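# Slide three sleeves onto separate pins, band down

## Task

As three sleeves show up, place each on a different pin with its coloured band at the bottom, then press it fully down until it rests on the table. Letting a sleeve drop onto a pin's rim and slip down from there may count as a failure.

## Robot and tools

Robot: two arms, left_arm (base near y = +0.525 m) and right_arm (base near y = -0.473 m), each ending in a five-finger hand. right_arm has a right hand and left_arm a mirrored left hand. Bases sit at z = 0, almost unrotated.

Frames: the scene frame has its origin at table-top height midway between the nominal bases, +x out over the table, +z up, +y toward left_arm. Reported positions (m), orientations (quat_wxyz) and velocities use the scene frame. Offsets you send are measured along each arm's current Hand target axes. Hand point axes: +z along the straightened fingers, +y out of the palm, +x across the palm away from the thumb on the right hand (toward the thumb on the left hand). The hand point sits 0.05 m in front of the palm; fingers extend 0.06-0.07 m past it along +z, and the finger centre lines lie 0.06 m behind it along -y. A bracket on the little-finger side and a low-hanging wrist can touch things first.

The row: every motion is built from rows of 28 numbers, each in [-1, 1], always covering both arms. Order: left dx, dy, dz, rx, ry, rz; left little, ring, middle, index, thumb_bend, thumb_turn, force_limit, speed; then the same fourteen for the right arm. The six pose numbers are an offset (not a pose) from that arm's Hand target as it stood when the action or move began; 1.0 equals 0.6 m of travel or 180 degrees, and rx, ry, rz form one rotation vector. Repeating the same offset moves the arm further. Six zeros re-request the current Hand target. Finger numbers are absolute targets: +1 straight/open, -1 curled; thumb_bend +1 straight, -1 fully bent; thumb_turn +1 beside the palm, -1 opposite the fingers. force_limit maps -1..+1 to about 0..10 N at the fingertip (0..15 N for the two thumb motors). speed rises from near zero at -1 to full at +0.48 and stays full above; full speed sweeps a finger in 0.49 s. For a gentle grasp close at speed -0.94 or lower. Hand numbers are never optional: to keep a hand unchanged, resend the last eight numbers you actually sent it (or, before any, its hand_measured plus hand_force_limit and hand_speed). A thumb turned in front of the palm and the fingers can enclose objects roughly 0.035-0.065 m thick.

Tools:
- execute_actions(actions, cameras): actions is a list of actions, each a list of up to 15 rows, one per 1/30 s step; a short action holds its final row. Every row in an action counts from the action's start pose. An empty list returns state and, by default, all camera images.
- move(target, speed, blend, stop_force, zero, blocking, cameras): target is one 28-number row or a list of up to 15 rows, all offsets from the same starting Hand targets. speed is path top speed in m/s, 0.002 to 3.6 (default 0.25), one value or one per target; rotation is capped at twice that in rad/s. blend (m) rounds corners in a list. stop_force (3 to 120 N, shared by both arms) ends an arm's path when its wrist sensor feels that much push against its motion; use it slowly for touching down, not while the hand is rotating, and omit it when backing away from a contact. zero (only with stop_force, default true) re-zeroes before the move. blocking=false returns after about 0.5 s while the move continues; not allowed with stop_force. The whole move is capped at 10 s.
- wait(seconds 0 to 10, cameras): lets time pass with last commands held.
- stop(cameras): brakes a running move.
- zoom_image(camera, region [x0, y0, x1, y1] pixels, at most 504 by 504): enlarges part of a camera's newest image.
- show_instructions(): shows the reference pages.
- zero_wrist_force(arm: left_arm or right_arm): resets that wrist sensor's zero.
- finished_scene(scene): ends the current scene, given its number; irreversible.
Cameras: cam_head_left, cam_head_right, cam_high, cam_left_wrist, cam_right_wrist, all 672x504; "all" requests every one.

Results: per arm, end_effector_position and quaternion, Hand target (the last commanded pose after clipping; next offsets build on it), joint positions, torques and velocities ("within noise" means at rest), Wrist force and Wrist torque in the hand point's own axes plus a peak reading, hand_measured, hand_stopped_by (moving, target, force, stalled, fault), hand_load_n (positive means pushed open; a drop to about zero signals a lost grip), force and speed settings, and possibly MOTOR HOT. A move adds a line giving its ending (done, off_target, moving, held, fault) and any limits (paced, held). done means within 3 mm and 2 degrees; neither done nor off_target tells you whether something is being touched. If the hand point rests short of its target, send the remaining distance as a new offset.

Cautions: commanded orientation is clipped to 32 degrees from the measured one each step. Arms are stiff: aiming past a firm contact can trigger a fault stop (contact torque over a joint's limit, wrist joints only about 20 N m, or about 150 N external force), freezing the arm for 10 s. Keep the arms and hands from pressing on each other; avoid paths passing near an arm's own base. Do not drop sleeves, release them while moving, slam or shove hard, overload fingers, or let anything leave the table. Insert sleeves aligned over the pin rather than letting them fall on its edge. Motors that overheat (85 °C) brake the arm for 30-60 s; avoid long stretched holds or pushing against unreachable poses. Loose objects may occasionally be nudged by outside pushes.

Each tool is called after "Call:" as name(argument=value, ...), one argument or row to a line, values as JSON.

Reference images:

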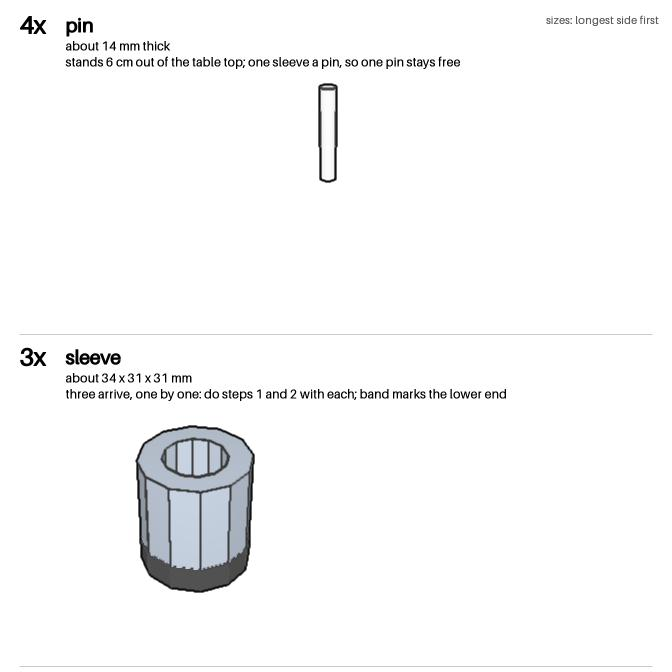

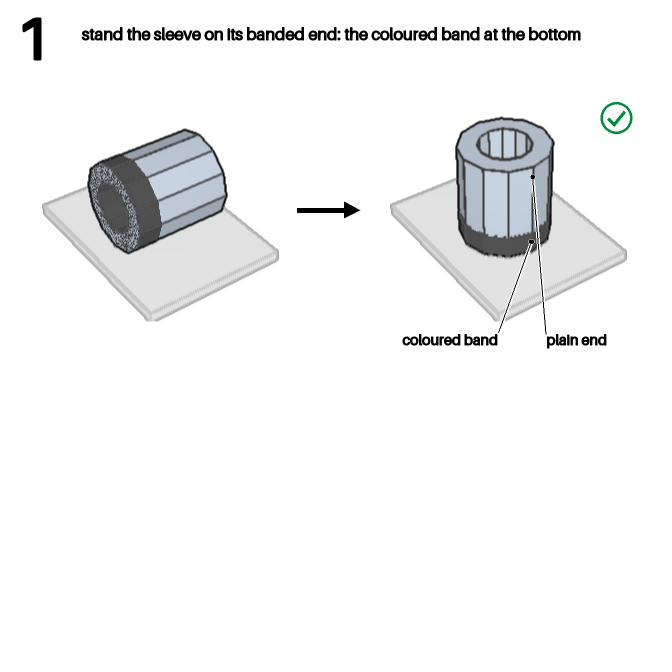

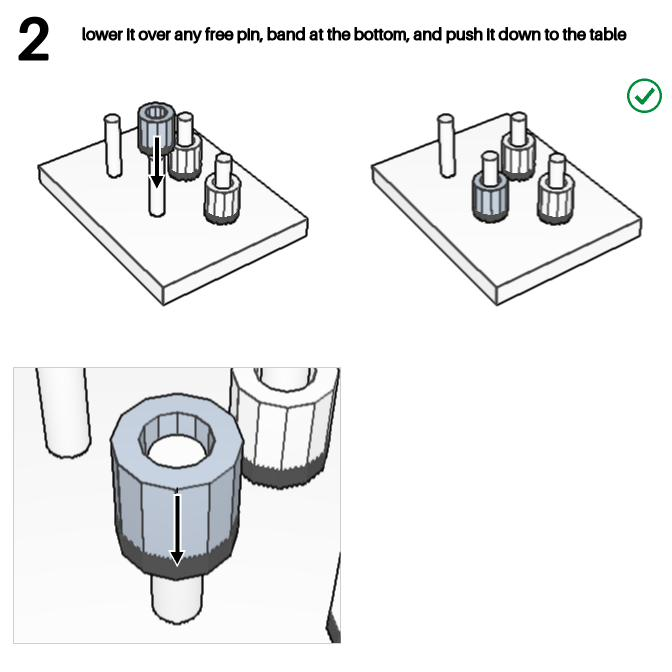

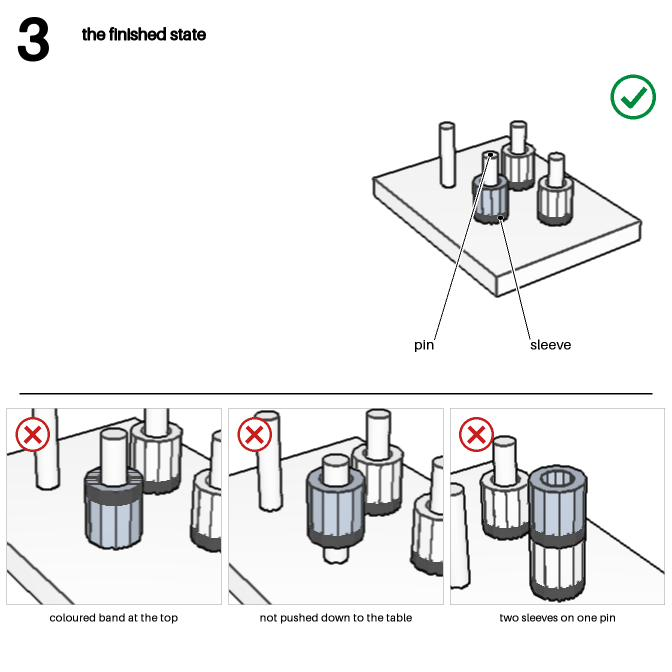

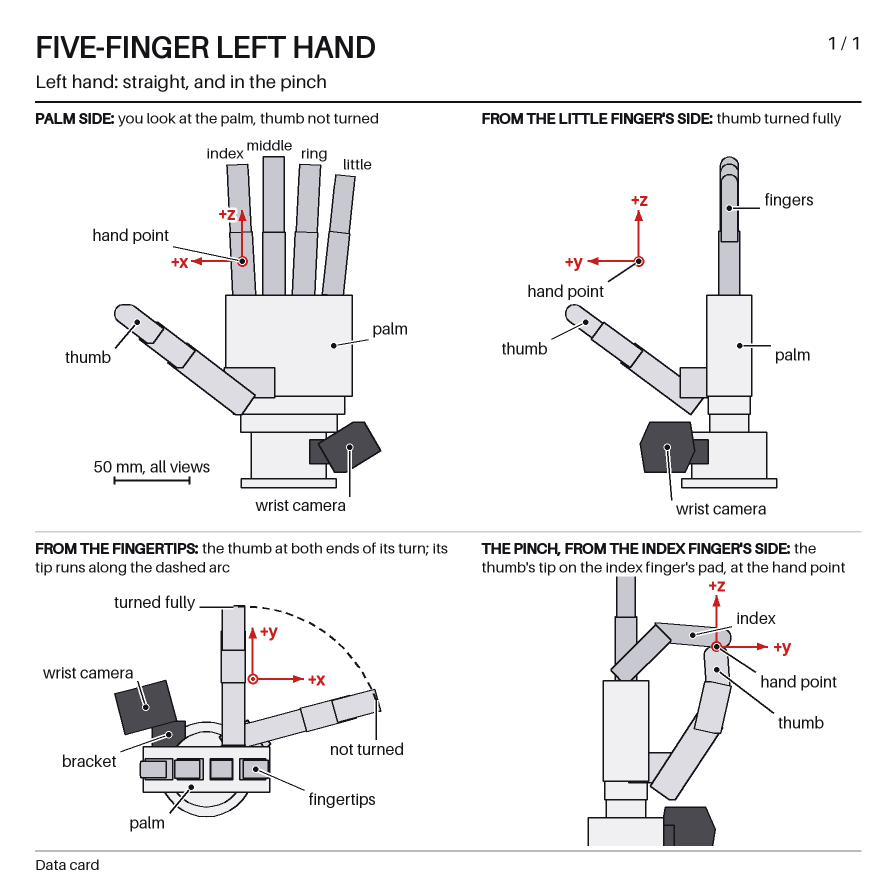

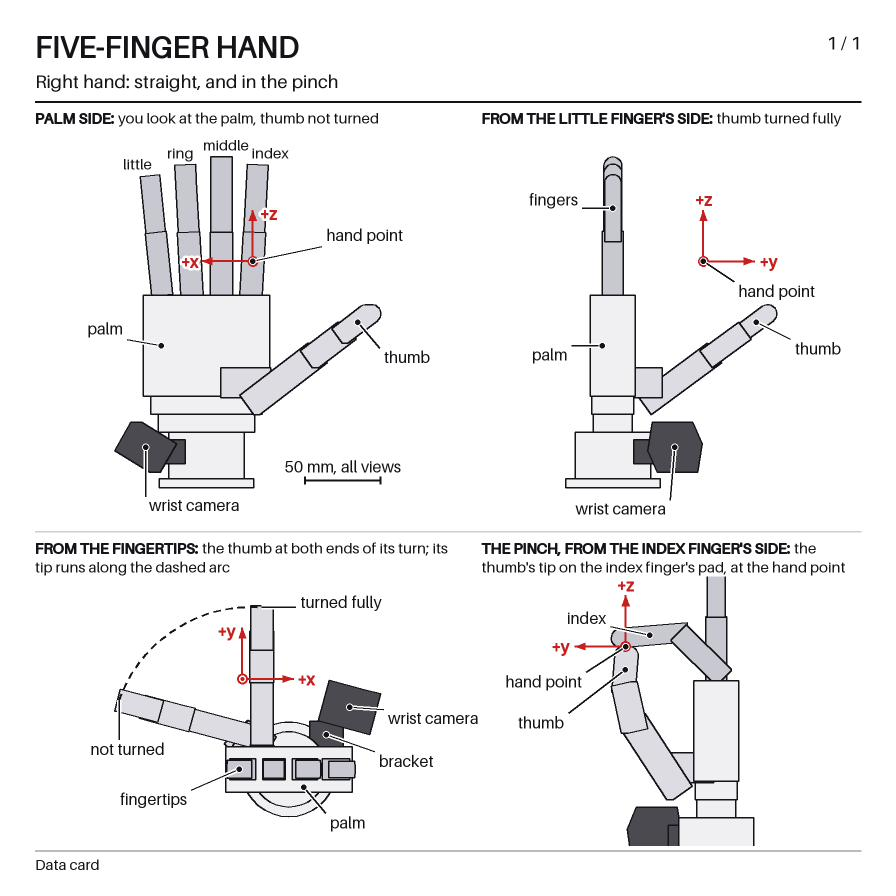

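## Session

Call:
wait(
  seconds=8,
  cameras=["all"],
)

Scene clock: 8.00 s.
left_arm: end_effector_position=(+0.3964, +0.8073, +0.3476) hand_measured=(+1.000, +1.000, +1.000, +1.000, +1.000, +1.000) hand_load_n=(+0.0, +0.0, +0.0, +0.0, +0.0, +0.0) hand_stopped_by=(target, target, target, target, target, target) hand_force_limit=0.00 hand_speed=-0.80 end_effector_quat_wxyz=(+0.039, +0.508, +0.842, +0.177) | right_arm: end_effector_position=(+0.8808, -0.4143, +0.2474) hand_measured=(+1.000, +1.000, +1.000, +1.000, +1.000, +1.000) hand_load_n=(+0.0, +0.0, +0.0, +0.0, +0.5, +0.0) hand_stopped_by=(target, target, target, target, target, target) hand_force_limit=0.00 hand_speed=-0.80 end_effector_quat_wxyz=(+0.180, +0.711, +0.170, +0.658)
Joint positions: left_arm=[3.917 -1.731 -1.382 1.907 -1.58 0.302] | right_arm=[-0.025 -0.868 1.192 -0.255 1.603 1.072]
Joint torques (N m): left_arm=[-1.05 36.26 24.29 -3.09 -0.48 -0.29] | right_arm=[0.22 -62.07 -26.29 -1.97 -0.02 0]
Motor temperatures (°C): left_arm=[28 32 34 43 33 34] | right_arm=[30 32 33 40 38 37]
Wrist force (N): left_arm=[0.3 0.2 0.0] | right_arm=[0.0 0.0 0.1]
Wrist torque (N m): left_arm=[0.04 -0.04 0.01] | right_arm=[-0.01 -0.01 0.00]
Wrist force, peak (N): left_arm=[0.5 0.3 0.1] | right_arm=[0.4 0.3 -0.1]
Hand target: left_arm +0.3964, +0.8073, +0.3476; +0.039, +0.508, +0.842, +0.177 | right_arm +0.8808, -0.4143, +0.2474; +0.180, +0.711, +0.170, +0.658
wait: 8.00 s; at rest by 0.17 s

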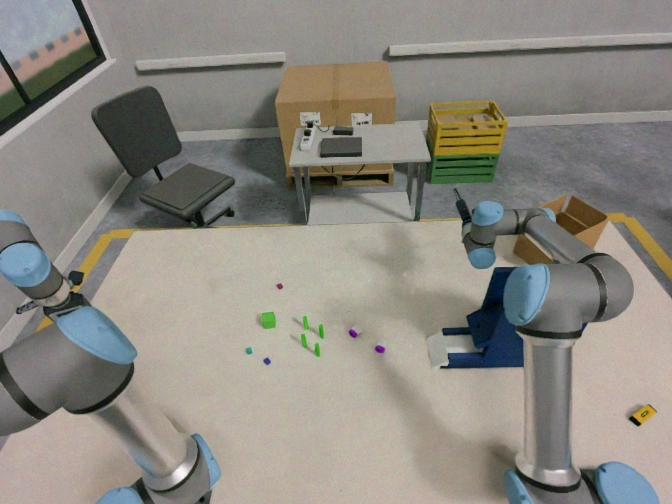

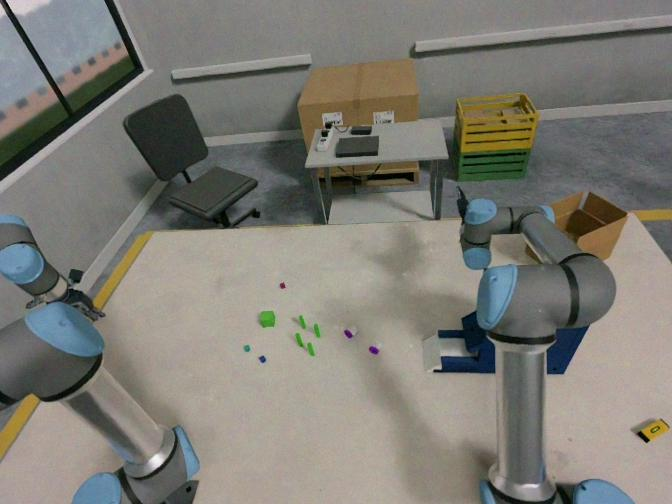

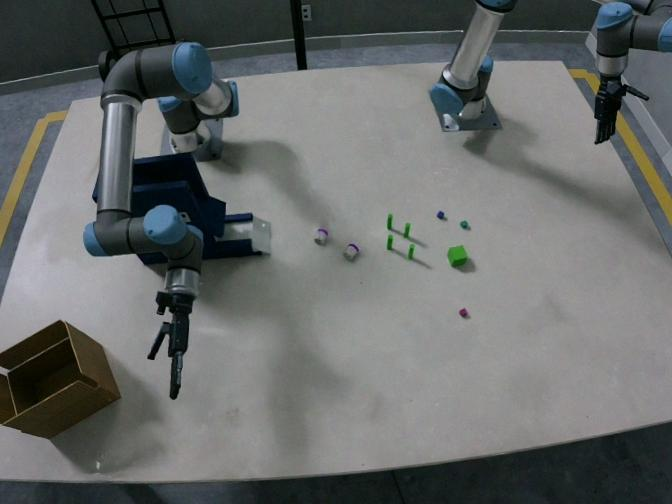

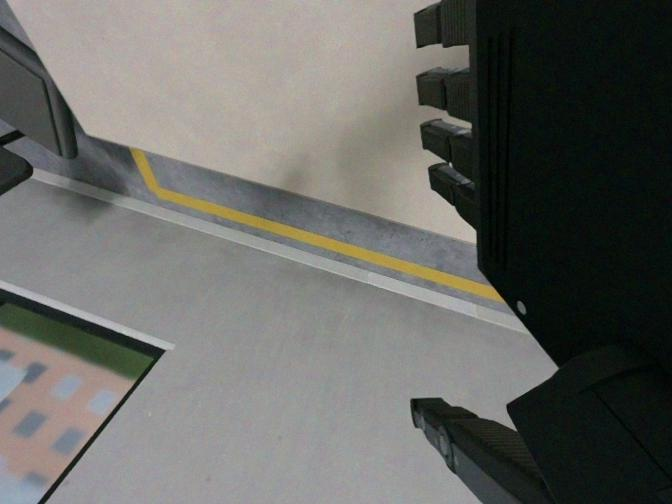

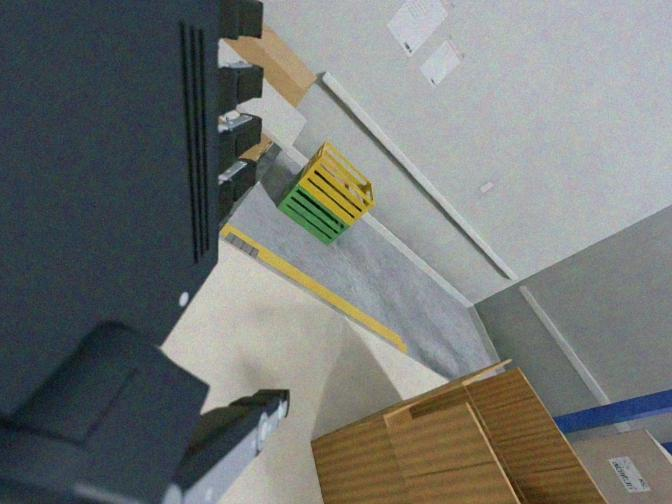

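Call:
zoom_image(
  camera="cam_high",
  region=[300, 210, 440, 280],
)

Call:
wait(
  seconds=4,
  cameras=["cam_high"],
)

Scaled by 3.600 from the camera's 672x504 image, which has a finer 960x720 frame.

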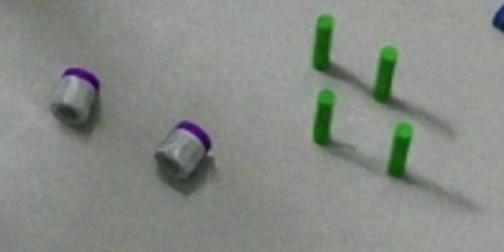

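Scene clock: 13.97 s.
left_arm: end_effector_position=(+0.3964, +0.8073, +0.3476) hand_measured=(+1.000, +1.000, +1.000, +1.000, +1.000, +1.000) hand_load_n=(+0.0, +0.0, +0.0, +0.0, +0.0, +0.0) hand_stopped_by=(target, target, target, target, target, target) hand_force_limit=0.00 hand_speed=-0.80 end_effector_quat_wxyz=(+0.039, +0.508, +0.842, +0.177) | right_arm: end_effector_position=(+0.8808, -0.4143, +0.2474) hand_measured=(+1.000, +1.000, +1.000, +1.000, +1.000, +1.000) hand_load_n=(+0.0, +0.0, +0.0, +0.0, +0.0, +0.0) hand_stopped_by=(target, target, target, target, target, target) hand_force_limit=0.00 hand_speed=-0.80 end_effector_quat_wxyz=(+0.180, +0.711, +0.170, +0.658)
Joint positions: left_arm=[3.917 -1.731 -1.382 1.907 -1.58 0.302] | right_arm=[-0.025 -0.868 1.192 -0.255 1.603 1.072]
Joint torques (N m): left_arm=[-0.62 37.09 24.81 -3.12 -0.46 -0.4] | right_arm=[0.53 -62.99 -26.53 -2.03 -0.03 -0.06]
Wrist force (N): left_arm=[0.1 0.0 0.2] | right_arm=[0.1 0.0 0.0]
Wrist torque (N m): left_arm=[0.00 -0.02 0.01] | right_arm=[0.01 -0.02 0.01]
Wrist force, peak (N): left_arm=[0.3 0.3 0.2] | right_arm=[0.4 0.2 0.2]
Hand target: left_arm +0.3964, +0.8073, +0.3476; +0.039, +0.508, +0.842, +0.177 | right_arm +0.8808, -0.4143, +0.2474; +0.180, +0.711, +0.170, +0.658
wait: 4.00 s; at rest from the start
Images, in order (width x height): cam_high 672x504.

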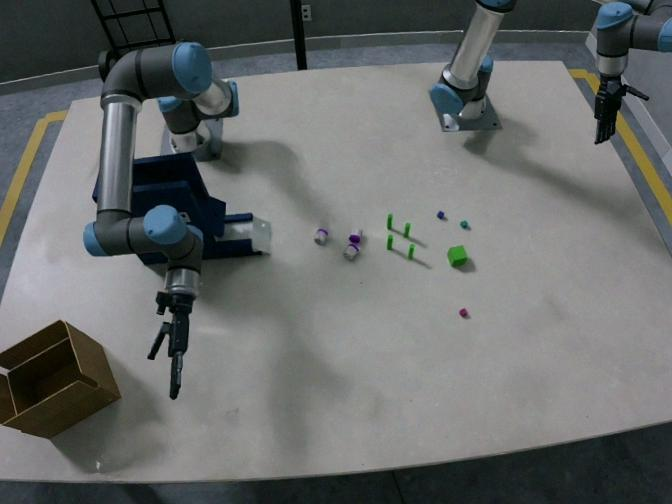

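Call:
zoom_image(
  camera="cam_high",
  region=[305, 215, 375, 270],
)

Call:
wait(
  seconds=1.5,
  cameras=["cam_high","cam_head_left","cam_head_right"],
)

Call:
zoom_image(
  camera="cam_high",
  region=[305, 215, 375, 270],
)

Call:
zoom_image(
  camera="cam_head_left",
  region=[330, 310, 400, 365],
)

Call:
zoom_image(
  camera="cam_head_right",
  region=[330, 310, 400, 365],
)

Scaled by 7.200 from the camera's 672x504 image, which has a finer 960x720 frame.

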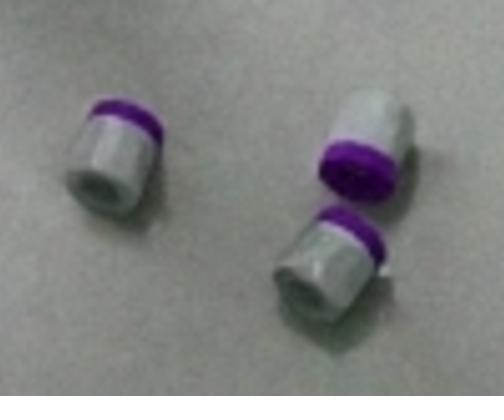

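Scene clock: 17.53 s.
left_arm: end_effector_position=(+0.3964, +0.8073, +0.3476) hand_measured=(+1.000, +1.000, +1.000, +1.000, +1.000, +1.000) hand_load_n=(+0.0, +0.0, -0.5, +0.0, +0.0, +0.0) hand_stopped_by=(target, target, target, target, target, target) hand_force_limit=0.00 hand_speed=-0.80 end_effector_quat_wxyz=(+0.039, +0.508, +0.842, +0.177) | right_arm: end_effector_position=(+0.8808, -0.4143, +0.2474) hand_measured=(+1.000, +1.000, +1.000, +1.000, +1.000, +1.000) hand_load_n=(+0.0, +0.0, +0.0, +0.0, +0.0, +0.0) hand_stopped_by=(target, target, target, target, target, target) hand_force_limit=0.00 hand_speed=-0.80 end_effector_quat_wxyz=(+0.180, +0.711, +0.170, +0.658)
Joint positions: left_arm=[3.917 -1.731 -1.382 1.907 -1.58 0.302] | right_arm=[-0.025 -0.868 1.192 -0.255 1.603 1.072]
Joint torques (N m): left_arm=[-0.53 36.69 25.29 -3.26 -0.43 -0.52] | right_arm=[0.08 -63.44 -26.72 -2.04 -0.11 -0.04]
Wrist force (N): left_arm=[0.1 0.0 0.1] | right_arm=[0.2 0.0 0.0]
Wrist torque (N m): left_arm=[0.00 -0.02 0.01] | right_arm=[0.00 -0.04 0.01]
Wrist force, peak (N): left_arm=[0.5 0.1 0.2] | right_arm=[0.2 0.5 0.1]
Hand target: left_arm +0.3964, +0.8073, +0.3476; +0.039, +0.508, +0.842, +0.177 | right_arm +0.8808, -0.4143, +0.2474; +0.180, +0.711, +0.170, +0.658
wait: 1.50 s; at rest from the start
Images, in order (width x height): cam_head_left 672x504, cam_head_right 672x504, cam_high 672x504.

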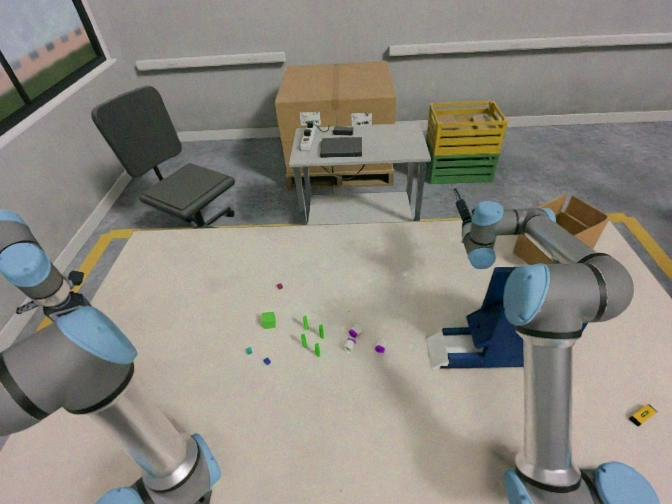

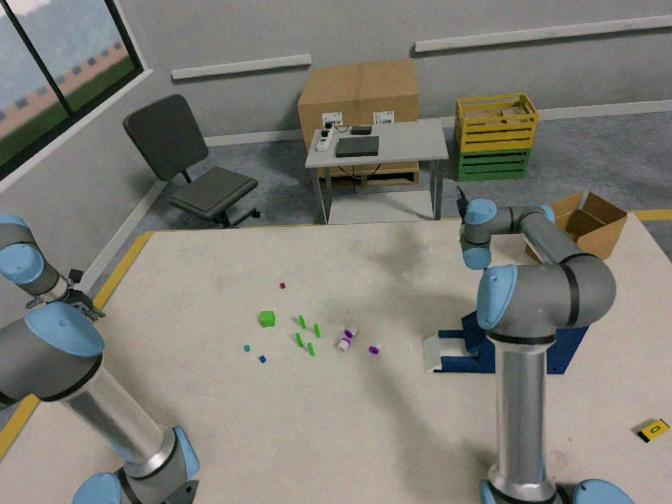

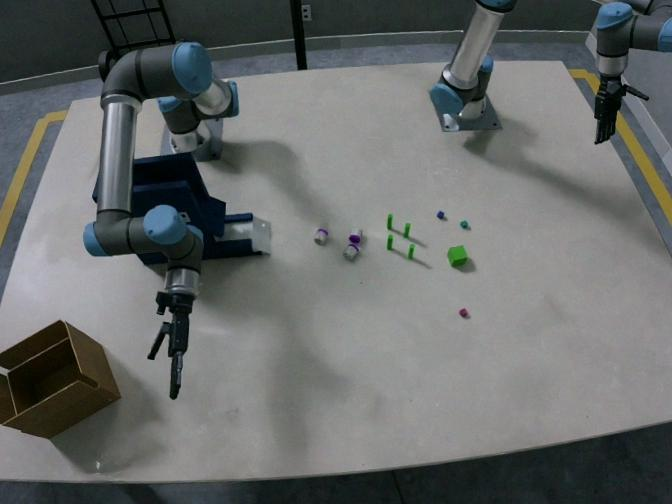

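Scaled by 7.200 from the camera's 672x504 image, which has a finer 960x720 frame.

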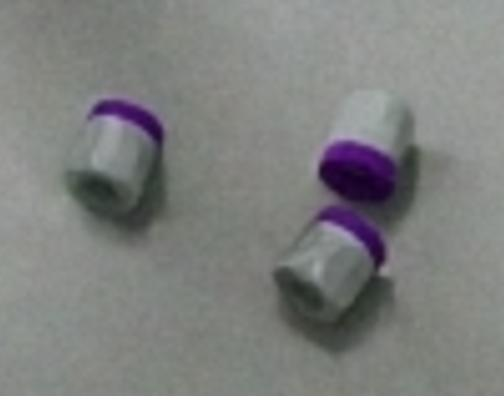

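Scaled by 7.200 from the camera's 672x504 image, which has a finer 960x720 frame.

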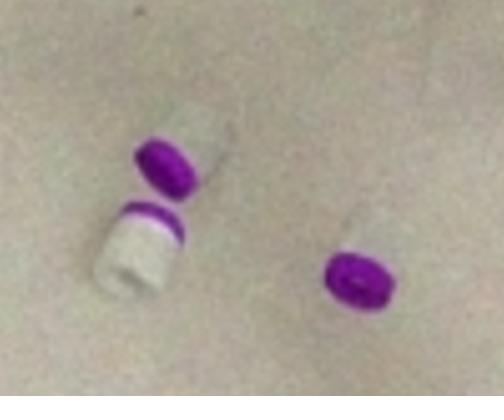

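Scaled by 7.200 from the camera's 672x504 image, which has a finer 960x720 frame.

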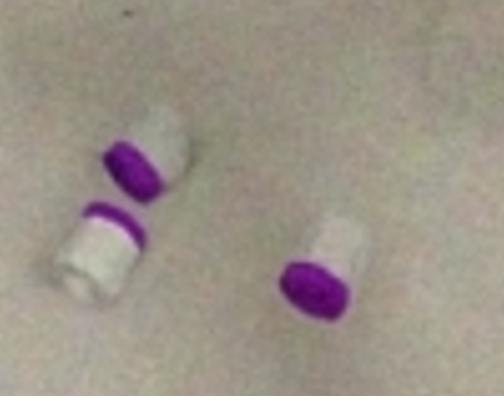

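Call:
move(
  target=[
    [-0.7145,-0.2727,-0.1008,0.3623,-0.0623,-0.1038,1,1,0.5,0.5,0.5,-1,-0.5,-0.3,0,0,0,0,0,0,1,1,1,1,1,1,0,-0.8],
  ],
  speed=0.45,
  cameras=[],
)

Scene clock: 71.83 s.
left_arm: end_effector_position=(+0.4500, +0.3501, +0.2999) hand_measured=(+1.000, +1.000, +0.500, +0.500, +0.500, -1.000) hand_load_n=(+0.0, +0.0, +0.0, +0.0, +0.0, +0.0) hand_stopped_by=(target, target, target, target, target, target) hand_force_limit=-0.50 hand_speed=-0.30 end_effector_quat_wxyz=(-0.135, +0.327, +0.864, -0.357) | right_arm: end_effector_position=(+0.8808, -0.4143, +0.2474) hand_measured=(+1.000, +1.000, +1.000, +1.000, +1.000, +1.000) hand_load_n=(+0.0, +0.0, +0.0, +0.0, +0.0, +0.0) hand_stopped_by=(target, target, target, target, target, target) hand_force_limit=0.00 hand_speed=-0.80 end_effector_quat_wxyz=(+0.180, +0.711, +0.170, +0.658)
Joint positions: left_arm=[3.194 -2.349 -0.801 0.964 -1.048 -0.615] | right_arm=[-0.025 -0.868 1.192 -0.255 1.603 1.072]
Joint torques (N m): left_arm=[7.62 56.93 14.59 -1.4 2.27 -0.18] | right_arm=[2 -68.06 -30.96 -2.32 -0.77 -0.29]
Wrist force (N): left_arm=[-1.3 1.2 -0.7] | right_arm=[0.1 0.2 0.1]
Wrist torque (N m): left_arm=[0.24 0.17 -0.14] | right_arm=[0.03 -0.02 0.01]
Wrist force, peak (N): left_arm=[-2.9 0.8 0.2] | right_arm=[0.6 0.1 0.2]
Hand target: left_arm +0.4500, +0.3500, +0.2998; -0.135, +0.327, +0.864, -0.358 | right_arm +0.8808, -0.4143, +0.2474; +0.180, +0.711, +0.170, +0.658
Off the commanded pose: left_arm 0.000 m, 0 deg | right_arm 0.000 m, 0 deg.
move: done
No camera images: "cameras" was empty.

Call:
move(
  target=[
    [-0.4035,-0.0338,0.4412,0,0,0,1,1,0.5,0.5,0.5,-1,-0.5,-0.3,0,0,0,0,0,0,1,1,1,1,1,1,0,-0.8],
  ],
  speed=0.35,
  cameras=["cam_left_wrist","cam_high"],
)

Scene clock: 75.27 s.
left_arm: end_effector_position=(+0.4966, +0.0397, +0.1265) hand_measured=(+1.000, +1.000, +0.500, +0.500, +0.500, -1.000) hand_load_n=(+0.0, +0.0, +0.0, +0.0, +0.0, +0.0) hand_stopped_by=(target, target, target, target, target, target) hand_force_limit=-0.50 hand_speed=-0.30 end_effector_quat_wxyz=(-0.014, +0.310, +0.861, -0.404) | right_arm: end_effector_position=(+0.8808, -0.4143, +0.2474) hand_measured=(+1.000, +1.000, +1.000, +1.000, +1.000, +1.000) hand_load_n=(+0.0, +0.0, +0.0, +0.0, +0.0, +0.0) hand_stopped_by=(target, target, target, target, target, target) hand_force_limit=0.00 hand_speed=-0.80 end_effector_quat_wxyz=(+0.180, +0.711, +0.170, +0.658)
Joint positions: left_arm=[2.79 -2.906 -0.035 1.328 -0.74 -1.203] | right_arm=[-0.025 -0.868 1.192 -0.255 1.603 1.072]
Joint torques (N m): left_arm=[-1.95 72.35 12.9 -7.61 3.36 -0.35] | right_arm=[1.93 -68.4 -31.42 -2.29 -0.87 -0.25]
Wrist force (N): left_arm=[-0.8 1.2 -0.5] | right_arm=[0.2 0.2 0.1]
Wrist torque (N m): left_arm=[0.17 0.11 -0.18] | right_arm=[0.03 -0.03 0.01]
Wrist force, peak (N): left_arm=[0.2 1.1 -2.3] | right_arm=[0.4 0.1 0.4]
Hand target: left_arm +0.4981, +0.0388, +0.1268; -0.135, +0.327, +0.864, -0.358 | right_arm +0.8808, -0.4143, +0.2474; +0.180, +0.711, +0.170, +0.658
Off the commanded pose: left_arm 0.002 m, 15 deg | right_arm 0.000 m, 0 deg.
elbow stopped short (left arm): the move would have taken joint 3 (elbow) straighter than the controller allows.
elbow read too straight (left arm): the controller reads joint 3 (elbow) straighter than it allows; while it does, the hand can move without a command.
move: off_target (left_arm)
Images, in order (width x height): cam_high 672x504, cam_left_wrist 672x504.

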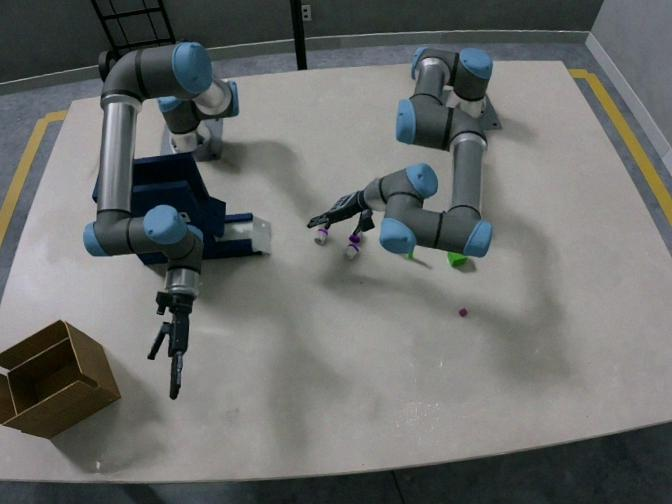

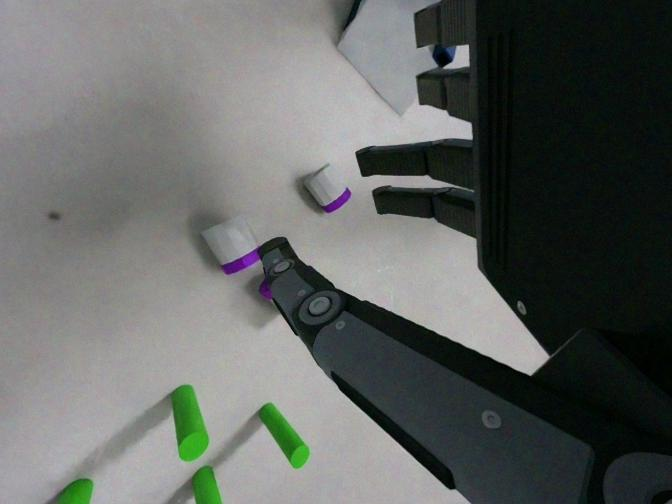

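Call:
move(
  target=[
    [0.2452,-0.1235,-0.1668,0,0,0,1,1,0.5,0.5,0.5,-1,-0.5,-0.3,0.1138,-0.3151,-0.8103,0.2004,-0.3724,0.418,1,1,0.5,0.5,0.5,-1,-0.5,-0.3],
    [0.2452,-0.1235,-0.1668,-0.0244,0.5149,0.7353,1,1,0.5,0.5,0.5,-1,-0.5,-0.3,0.1138,-0.3151,-0.8103,0.2004,-0.3724,0.418,1,1,0.5,0.5,0.5,-1,-0.5,-0.3],
  ],
  speed=[0.4,0.45],
  blend=[0.03,0],
  cameras=["cam_high"],
)

Scene clock: 104.13 s.
left_arm: end_effector_position=(+0.3999, +0.1500, +0.2500) hand_measured=(+1.000, +1.000, +0.500, +0.500, +0.500, -1.000) hand_load_n=(+0.0, +0.0, +0.0, +0.0, +0.0, +0.0) hand_stopped_by=(target, target, target, target, target, target) hand_force_limit=-0.50 hand_speed=-0.30 end_effector_quat_wxyz=(-0.213, +0.957, -0.193, +0.042) | right_arm: end_effector_position=(+0.4002, -0.2004, +0.2498) hand_measured=(+1.000, +1.000, +0.500, +0.500, +0.500, -1.000) hand_load_n=(+0.0, +0.0, +0.0, +0.0, +0.0, +0.0) hand_stopped_by=(target, target, target, target, target, target) hand_force_limit=-0.50 hand_speed=-0.30 end_effector_quat_wxyz=(-0.372, +0.899, -0.213, +0.089)
Joint positions: left_arm=[2.573 -2.258 -0.875 1.485 -2.002 1.395] | right_arm=[-0.011 -1.383 1.559 0.961 0.893 2.204]
Joint torques (N m): left_arm=[-4.46 61.08 30.56 -5.48 -0.58 0.75] | right_arm=[6.28 -20.73 -13.26 -0.08 -3 1.25]
Wrist force (N): left_arm=[-0.9 0.9 -0.2] | right_arm=[-1.8 -3.8 -2.3]
Wrist torque (N m): left_arm=[0.18 0.13 -0.18] | right_arm=[0.12 -0.03 -0.52]
Wrist force, peak (N): left_arm=[-2.3 1.5 0.2] | right_arm=[-1.7 -4.0 -2.6]
Hand target: left_arm +0.3999, +0.1499, +0.2500; -0.213, +0.957, -0.194, +0.042 | right_arm +0.4002, -0.2004, +0.2498; -0.372, +0.899, -0.213, +0.089
Off the commanded pose: left_arm 0.000 m, 0 deg | right_arm 0.000 m, 0 deg.
move: done
Images, in order (width x height): cam_high 672x504.

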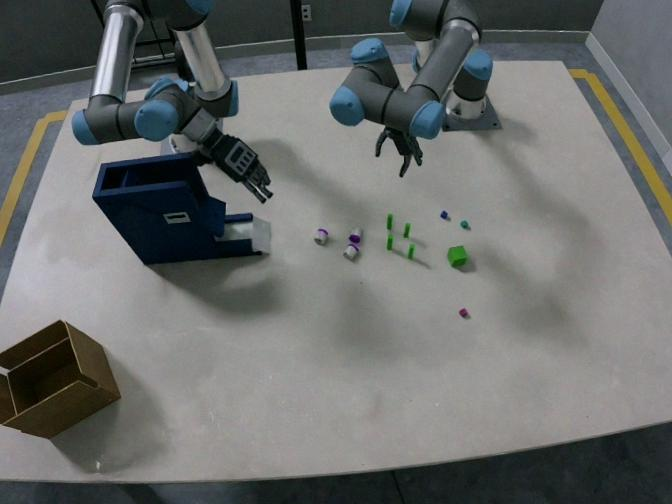

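Call:
move(
  target=[
    [0.1625,0.1737,0.158,0.0556,0,0,1,1,0.5,0.5,0.5,-1,-0.5,-0.3,0,0.079,-0.079,0,0,0,1,1,0.5,0.5,0.5,-1,-0.5,-0.3],
  ],
  speed=0.25,
  cameras=["cam_left_wrist","cam_high"],
)

Call:
zoom_image(
  camera="cam_left_wrist",
  region=[150, 120, 400, 330],
)

Scene clock: 110.97 s.
left_arm: end_effector_position=(+0.4684, +0.0622, +0.1197) hand_measured=(+1.000, +1.000, +0.500, +0.500, +0.500, -1.000) hand_load_n=(+0.0, +0.0, +0.0, +0.0, +0.0, +0.0) hand_stopped_by=(target, target, target, target, target, target) hand_force_limit=-0.50 hand_speed=-0.30 end_effector_quat_wxyz=(-0.296, +0.935, -0.189, +0.058) end_effector_velocity=(+0.001, -0.001, -0.001) end_effector_angular_velocity=(-0.002, -0.003, +0.000) | right_arm: end_effector_position=(+0.3760, -0.2464, +0.2524) hand_measured=(+1.000, +1.000, +0.500, +0.500, +0.500, -1.000) hand_load_n=(+0.0, +0.0, +0.0, +0.0, +0.0, +0.0) hand_stopped_by=(target, target, target, target, target, target) hand_force_limit=-0.50 hand_speed=-0.30 end_effector_quat_wxyz=(-0.376, +0.898, -0.213, +0.089)
Joint positions: left_arm=[2.455 -2.81 -0.231 1.278 -2.156 1.236] | right_arm=[-0.149 -1.463 1.674 1.032 0.835 2.039]
Joint velocities: left_arm=[0 0 -0.003 0.006 0 0] | right_arm=[within noise]
Joint torques (N m): left_arm=[12.75 84.31 13.7 -0.51 -0.38 -0.83] | right_arm=[-1.75 -29.5 -20.85 3.07 -0.76 -0.37]
Wrist force (N): left_arm=[-1.2 0.9 -0.1] | right_arm=[-7.0 -20.9 -3.2]
Wrist torque (N m): left_arm=[0.15 0.17 -0.11] | right_arm=[-1.65 0.57 -1.55]
Wrist force, peak (N): left_arm=[-0.7 3.1 0.8] | right_arm=[-47.7 -139.6 -11.7]
Hand target: left_arm +0.4684, +0.0622, +0.1198; -0.296, +0.935, -0.189, +0.059 | right_arm +0.3760, -0.2464, +0.2524; -0.376, +0.898, -0.213, +0.089 (not the last commanded pose)
Off the commanded pose: left_arm 0.000 m, 0 deg | right_arm 0.015 m, 0 deg.
FORCE FAULT: contact force on the right arm reached its limit, and that arm stopped. The contact can be on any part of that arm, not only on its tool. That arm's remaining commands of this call were not run. That arm is still stopped at the end of this call. That arm stays stopped for about 10 more seconds. Until then a move that you send moves the other arm only, and its call returns only when the move has ended. Once the stop has ended, the next robot result says so. If the stop ends while you think or write, that arm runs what you send next, counted from a new Hand target: where the arm stands when the stop ends. While its stop runs, that arm, its gripper or tool too, takes no new command. Until it ends, the stop uses up actions while you think or wait. An arm that is not stopped still takes commands.
move: fault (right_arm)
Images, in order (width x height): cam_high 672x504, cam_left_wrist 672x504.

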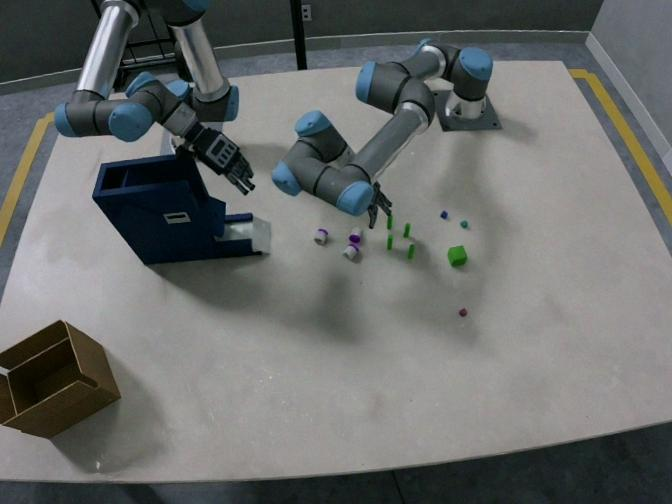

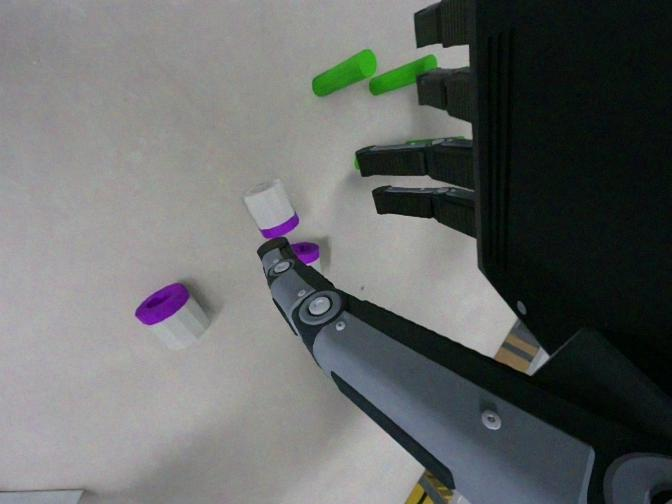

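Scaled by 2.016 from the camera's 672x504 image, which has a finer 960x720 frame.

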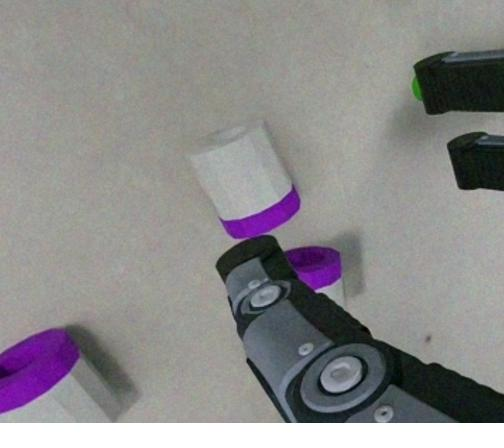

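Call:
move(
  target=[
    [0.0138,0.0388,0.0842,0,0,0,1,1,0.5,0.5,0.5,-1,-0.5,-0.3,0,0,0,0,0,0,1,1,0.5,0.5,0.5,-1,-0.5,-0.3],
  ],
  speed=0.12,
  cameras=["cam_left_wrist","cam_high"],
)

Call:
zoom_image(
  camera="cam_left_wrist",
  region=[200, 120, 400, 290],
)

Call:
zoom_image(
  camera="cam_high",
  region=[150, 100, 300, 220],
)

Scene clock: 119.23 s.
left_arm: end_effector_position=(+0.4801, +0.0686, +0.0652) hand_measured=(+1.000, +1.000, +0.500, +0.500, +0.500, -1.000) hand_load_n=(+5.5, +0.0, +0.0, +0.0, +0.0, +0.0) hand_stopped_by=(target, target, target, target, target, target) hand_force_limit=-0.50 hand_speed=-0.30 end_effector_quat_wxyz=(-0.296, +0.934, -0.189, +0.059) | right_arm: end_effector_position=(+0.3760, -0.2464, +0.2524) hand_measured=(+1.000, +1.000, +0.500, +0.500, +0.500, -1.000) hand_load_n=(+0.0, +0.0, +0.0, +0.0, +0.0, +0.0) hand_stopped_by=(target, target, target, target, target, target) hand_force_limit=-0.50 hand_speed=-0.30 end_effector_quat_wxyz=(-0.376, +0.898, -0.213, +0.089)
Joint positions: left_arm=[2.473 -2.82 -0.349 1.416 -2.16 1.256] | right_arm=[-0.149 -1.463 1.674 1.032 0.835 2.039]
Joint torques (N m): left_arm=[-24.59 41.52 21.78 6.6 13.49 -4.37] | right_arm=[-1.21 -29.37 -20.99 3.15 -0.77 -0.29]
Wrist force (N): left_arm=[-5.7 -55.8 -35.1] | right_arm=[-7.0 -21.1 -2.8]
Wrist torque (N m): left_arm=[3.99 -2.70 3.46] | right_arm=[-1.69 0.56 -1.56]
Wrist force, peak (N): left_arm=[-1.0 -59.1 -44.8] | right_arm=[-7.1 -21.3 -3.4]
Hand target: left_arm +0.4798, +0.0682, +0.0650; -0.296, +0.935, -0.189, +0.059 | right_arm +0.3760, -0.2464, +0.2524; -0.376, +0.898, -0.213, +0.089
Off the commanded pose: left_arm 0.000 m, 0 deg.
FORCE FAULT, CONTINUED: the right arm was still stopped when this call began, by the force fault that an earlier result reported. Since the last result the stop counts as 14 of the actions that you can send in this scene. That arm ran no command of this call. That arm is still stopped at the end of this call. That arm stays stopped for about 1 more second. If the stop ends while you think or write, that arm runs what you send next, counted from a new Hand target: where the arm stands when the stop ends. While its stop runs, that arm, its gripper or tool too, takes no new command.
move: done (left_arm), not run (right_arm; its earlier fault stop)
Images, in order (width x height): cam_high 672x504, cam_left_wrist 672x504.

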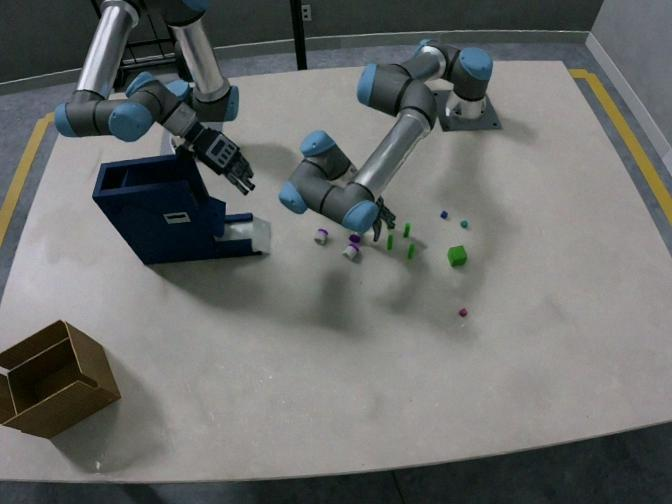

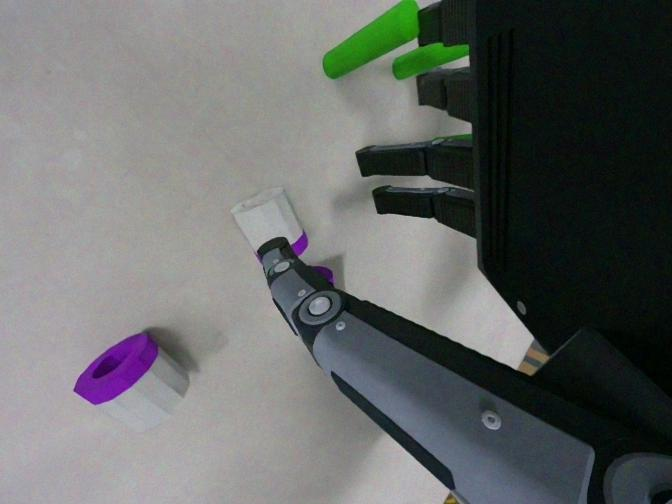

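Scaled by 2.520 from the camera's 672x504 image, which has a finer 960x720 frame.

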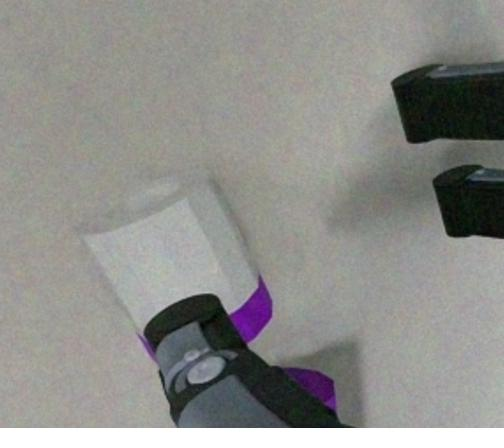

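Scaled by 3.360 from the camera's 672x504 image, which has a finer 960x720 frame.

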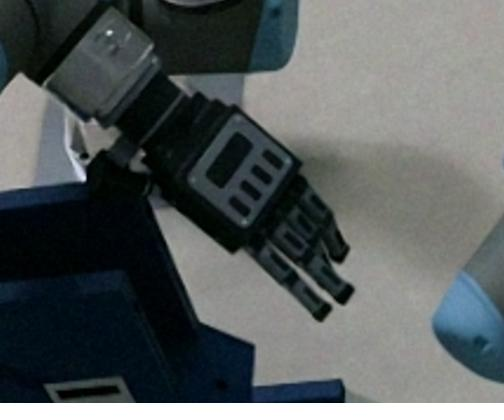

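Call:
move(
  target=[
    [0,-0.0574,-0.0819,0,0,0,1,1,0.5,0.5,0.5,-1,-0.5,-0.3,0,0,0,0,0,0,1,1,0.5,0.5,0.5,-1,-0.5,-0.3],
  ],
  speed=0.15,
  cameras=["cam_high"],
)

Call:
zoom_image(
  camera="cam_high",
  region=[300, 190, 440, 280],
)

Scene clock: 124.37 s.
left_arm: end_effector_position=(+0.4799, +0.0682, +0.1250) hand_measured=(+1.000, +1.000, +0.500, +0.500, +0.500, -1.000) hand_load_n=(+0.0, +0.0, +0.0, +0.0, +0.0, +0.0) hand_stopped_by=(target, target, target, target, target, target) hand_force_limit=-0.50 hand_speed=-0.30 end_effector_quat_wxyz=(-0.296, +0.935, -0.189, +0.059) end_effector_velocity=(+0.000, +0.001, +0.000) end_effector_angular_velocity=(+0.002, +0.002, +0.001) | right_arm: end_effector_position=(+0.3760, -0.2464, +0.2524) hand_measured=(+1.000, +1.000, +0.500, +0.500, +0.500, -1.000) hand_load_n=(+0.0, +0.0, +0.0, +0.0, +0.0, +0.0) hand_stopped_by=(target, target, target, target, target, target) hand_force_limit=-0.50 hand_speed=-0.30 end_effector_quat_wxyz=(-0.376, +0.898, -0.213, +0.089)
Joint positions: left_arm=[2.472 -2.869 -0.095 1.212 -2.159 1.256] | right_arm=[-0.149 -1.463 1.674 1.032 0.835 2.039]
Joint velocities: left_arm=[0 0.002 -0.005 0 0 0] | right_arm=[within noise]
Joint torques (N m): left_arm=[12.15 84.16 12.16 -1.97 -2.5 -0.75] | right_arm=[0.38 -29.44 -21.74 2.95 2.87 0.11]
Wrist force (N): left_arm=[-0.9 0.8 0.2] | right_arm=[-6.8 -21.1 -3.0]
Wrist torque (N m): left_arm=[0.12 0.12 -0.11] | right_arm=[-1.68 0.54 -1.54]
Wrist force, peak (N): left_arm=[-5.1 -60.3 -34.0] | right_arm=[-7.1 -21.3 -3.3]
Hand target: left_arm +0.4799, +0.0681, +0.1250; -0.296, +0.935, -0.189, +0.059 | right_arm +0.3760, -0.2464, +0.2524; -0.376, +0.898, -0.213, +0.089
Off the commanded pose: left_arm 0.000 m, 0 deg | right_arm 0.000 m, 0 deg.
FORCE FAULT, CONTINUED: the right arm's stop, for the force fault that an earlier result reported, is over. The rest of the stop counts as 2 of the actions that you can send in this scene. The stop ended before this call began, so that arm ran this call's commands, counted from a new Hand target: where the arm stood when the stop ended. During its stop the right arm's controller moved it back a little.
move: done
Images, in order (width x height): cam_high 672x504.

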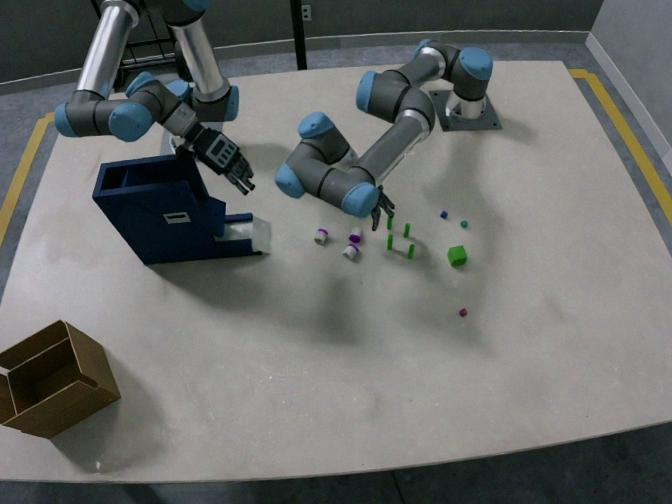

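Scaled by 3.600 from the camera's 672x504 image, which has a finer 960x720 frame.

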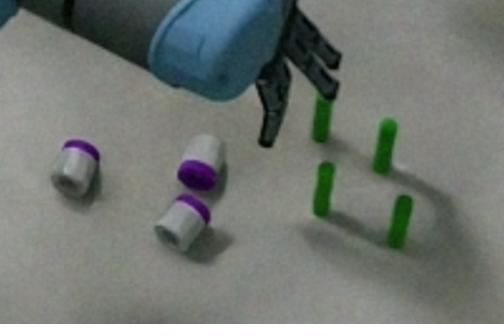

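Call:
move(
  target=[
    [0.0038,0.0718,0.0515,0,0,0,-1,-1,0.5,0.5,0.5,-1,-0.5,-0.3,0,-0.0943,-0.0943,0,0,0,1,1,0.5,0.5,0.5,-1,-0.5,-0.3],
  ],
  speed=0.12,
  cameras=["cam_left_wrist"],
)

Call:
zoom_image(
  camera="cam_left_wrist",
  region=[200, 120, 400, 290],
)

Scene clock: 134.90 s.
left_arm: end_effector_position=(+0.4751, +0.0511, +0.0750) hand_measured=(-1.000, -1.000, +0.500, +0.500, +0.500, -1.000) hand_load_n=(+0.0, +0.5, +0.0, +0.0, +0.0, +0.0) hand_stopped_by=(target, target, target, target, target, target) hand_force_limit=-0.50 hand_speed=-0.30 end_effector_quat_wxyz=(-0.296, +0.935, -0.189, +0.059) | right_arm: end_effector_position=(+0.3757, -0.2470, +0.3323) hand_measured=(+1.000, +1.000, +0.500, +0.500, +0.500, -1.000) hand_load_n=(+0.0, -0.5, +0.0, +0.0, +0.0, +0.0) hand_stopped_by=(target, target, target, target, target, target) hand_force_limit=-0.50 hand_speed=-0.30 end_effector_quat_wxyz=(-0.376, +0.898, -0.213, +0.089)
Joint positions: left_arm=[2.449 -2.922 -0.117 1.272 -2.154 1.229] | right_arm=[-0.151 -1.485 1.493 1.236 0.834 2.037]
Joint torques (N m): left_arm=[12.05 72.09 32.87 -8.06 -2.26 0.88] | right_arm=[0.89 -15.96 -27.61 4.86 0.54 0.68]
Wrist force (N): left_arm=[-1.2 0.7 0.0] | right_arm=[-2.4 -4.5 -2.5]
Wrist torque (N m): left_arm=[0.12 0.18 -0.11] | right_arm=[0.04 0.07 -0.56]
Wrist force, peak (N): left_arm=[-1.3 1.8 0.4] | right_arm=[-6.8 -21.5 -3.0]
Hand target: left_arm +0.4751, +0.0512, +0.0750; -0.296, +0.935, -0.189, +0.059 | right_arm +0.3757, -0.2469, +0.3324; -0.376, +0.898, -0.213, +0.089
Off the commanded pose: left_arm 0.000 m, 0 deg | right_arm 0.000 m, 0 deg.
move: done
Images, in order (width x height): cam_left_wrist 672x504.

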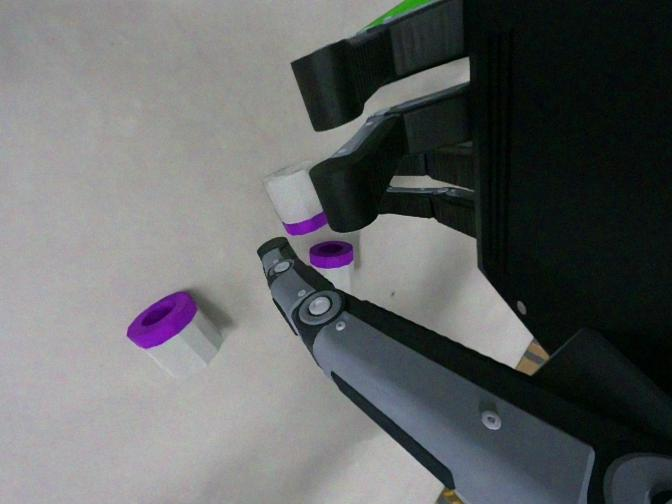

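Scaled by 2.520 from the camera's 672x504 image, which has a finer 960x720 frame.

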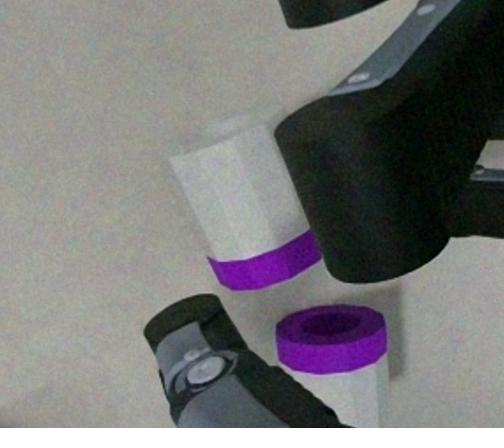

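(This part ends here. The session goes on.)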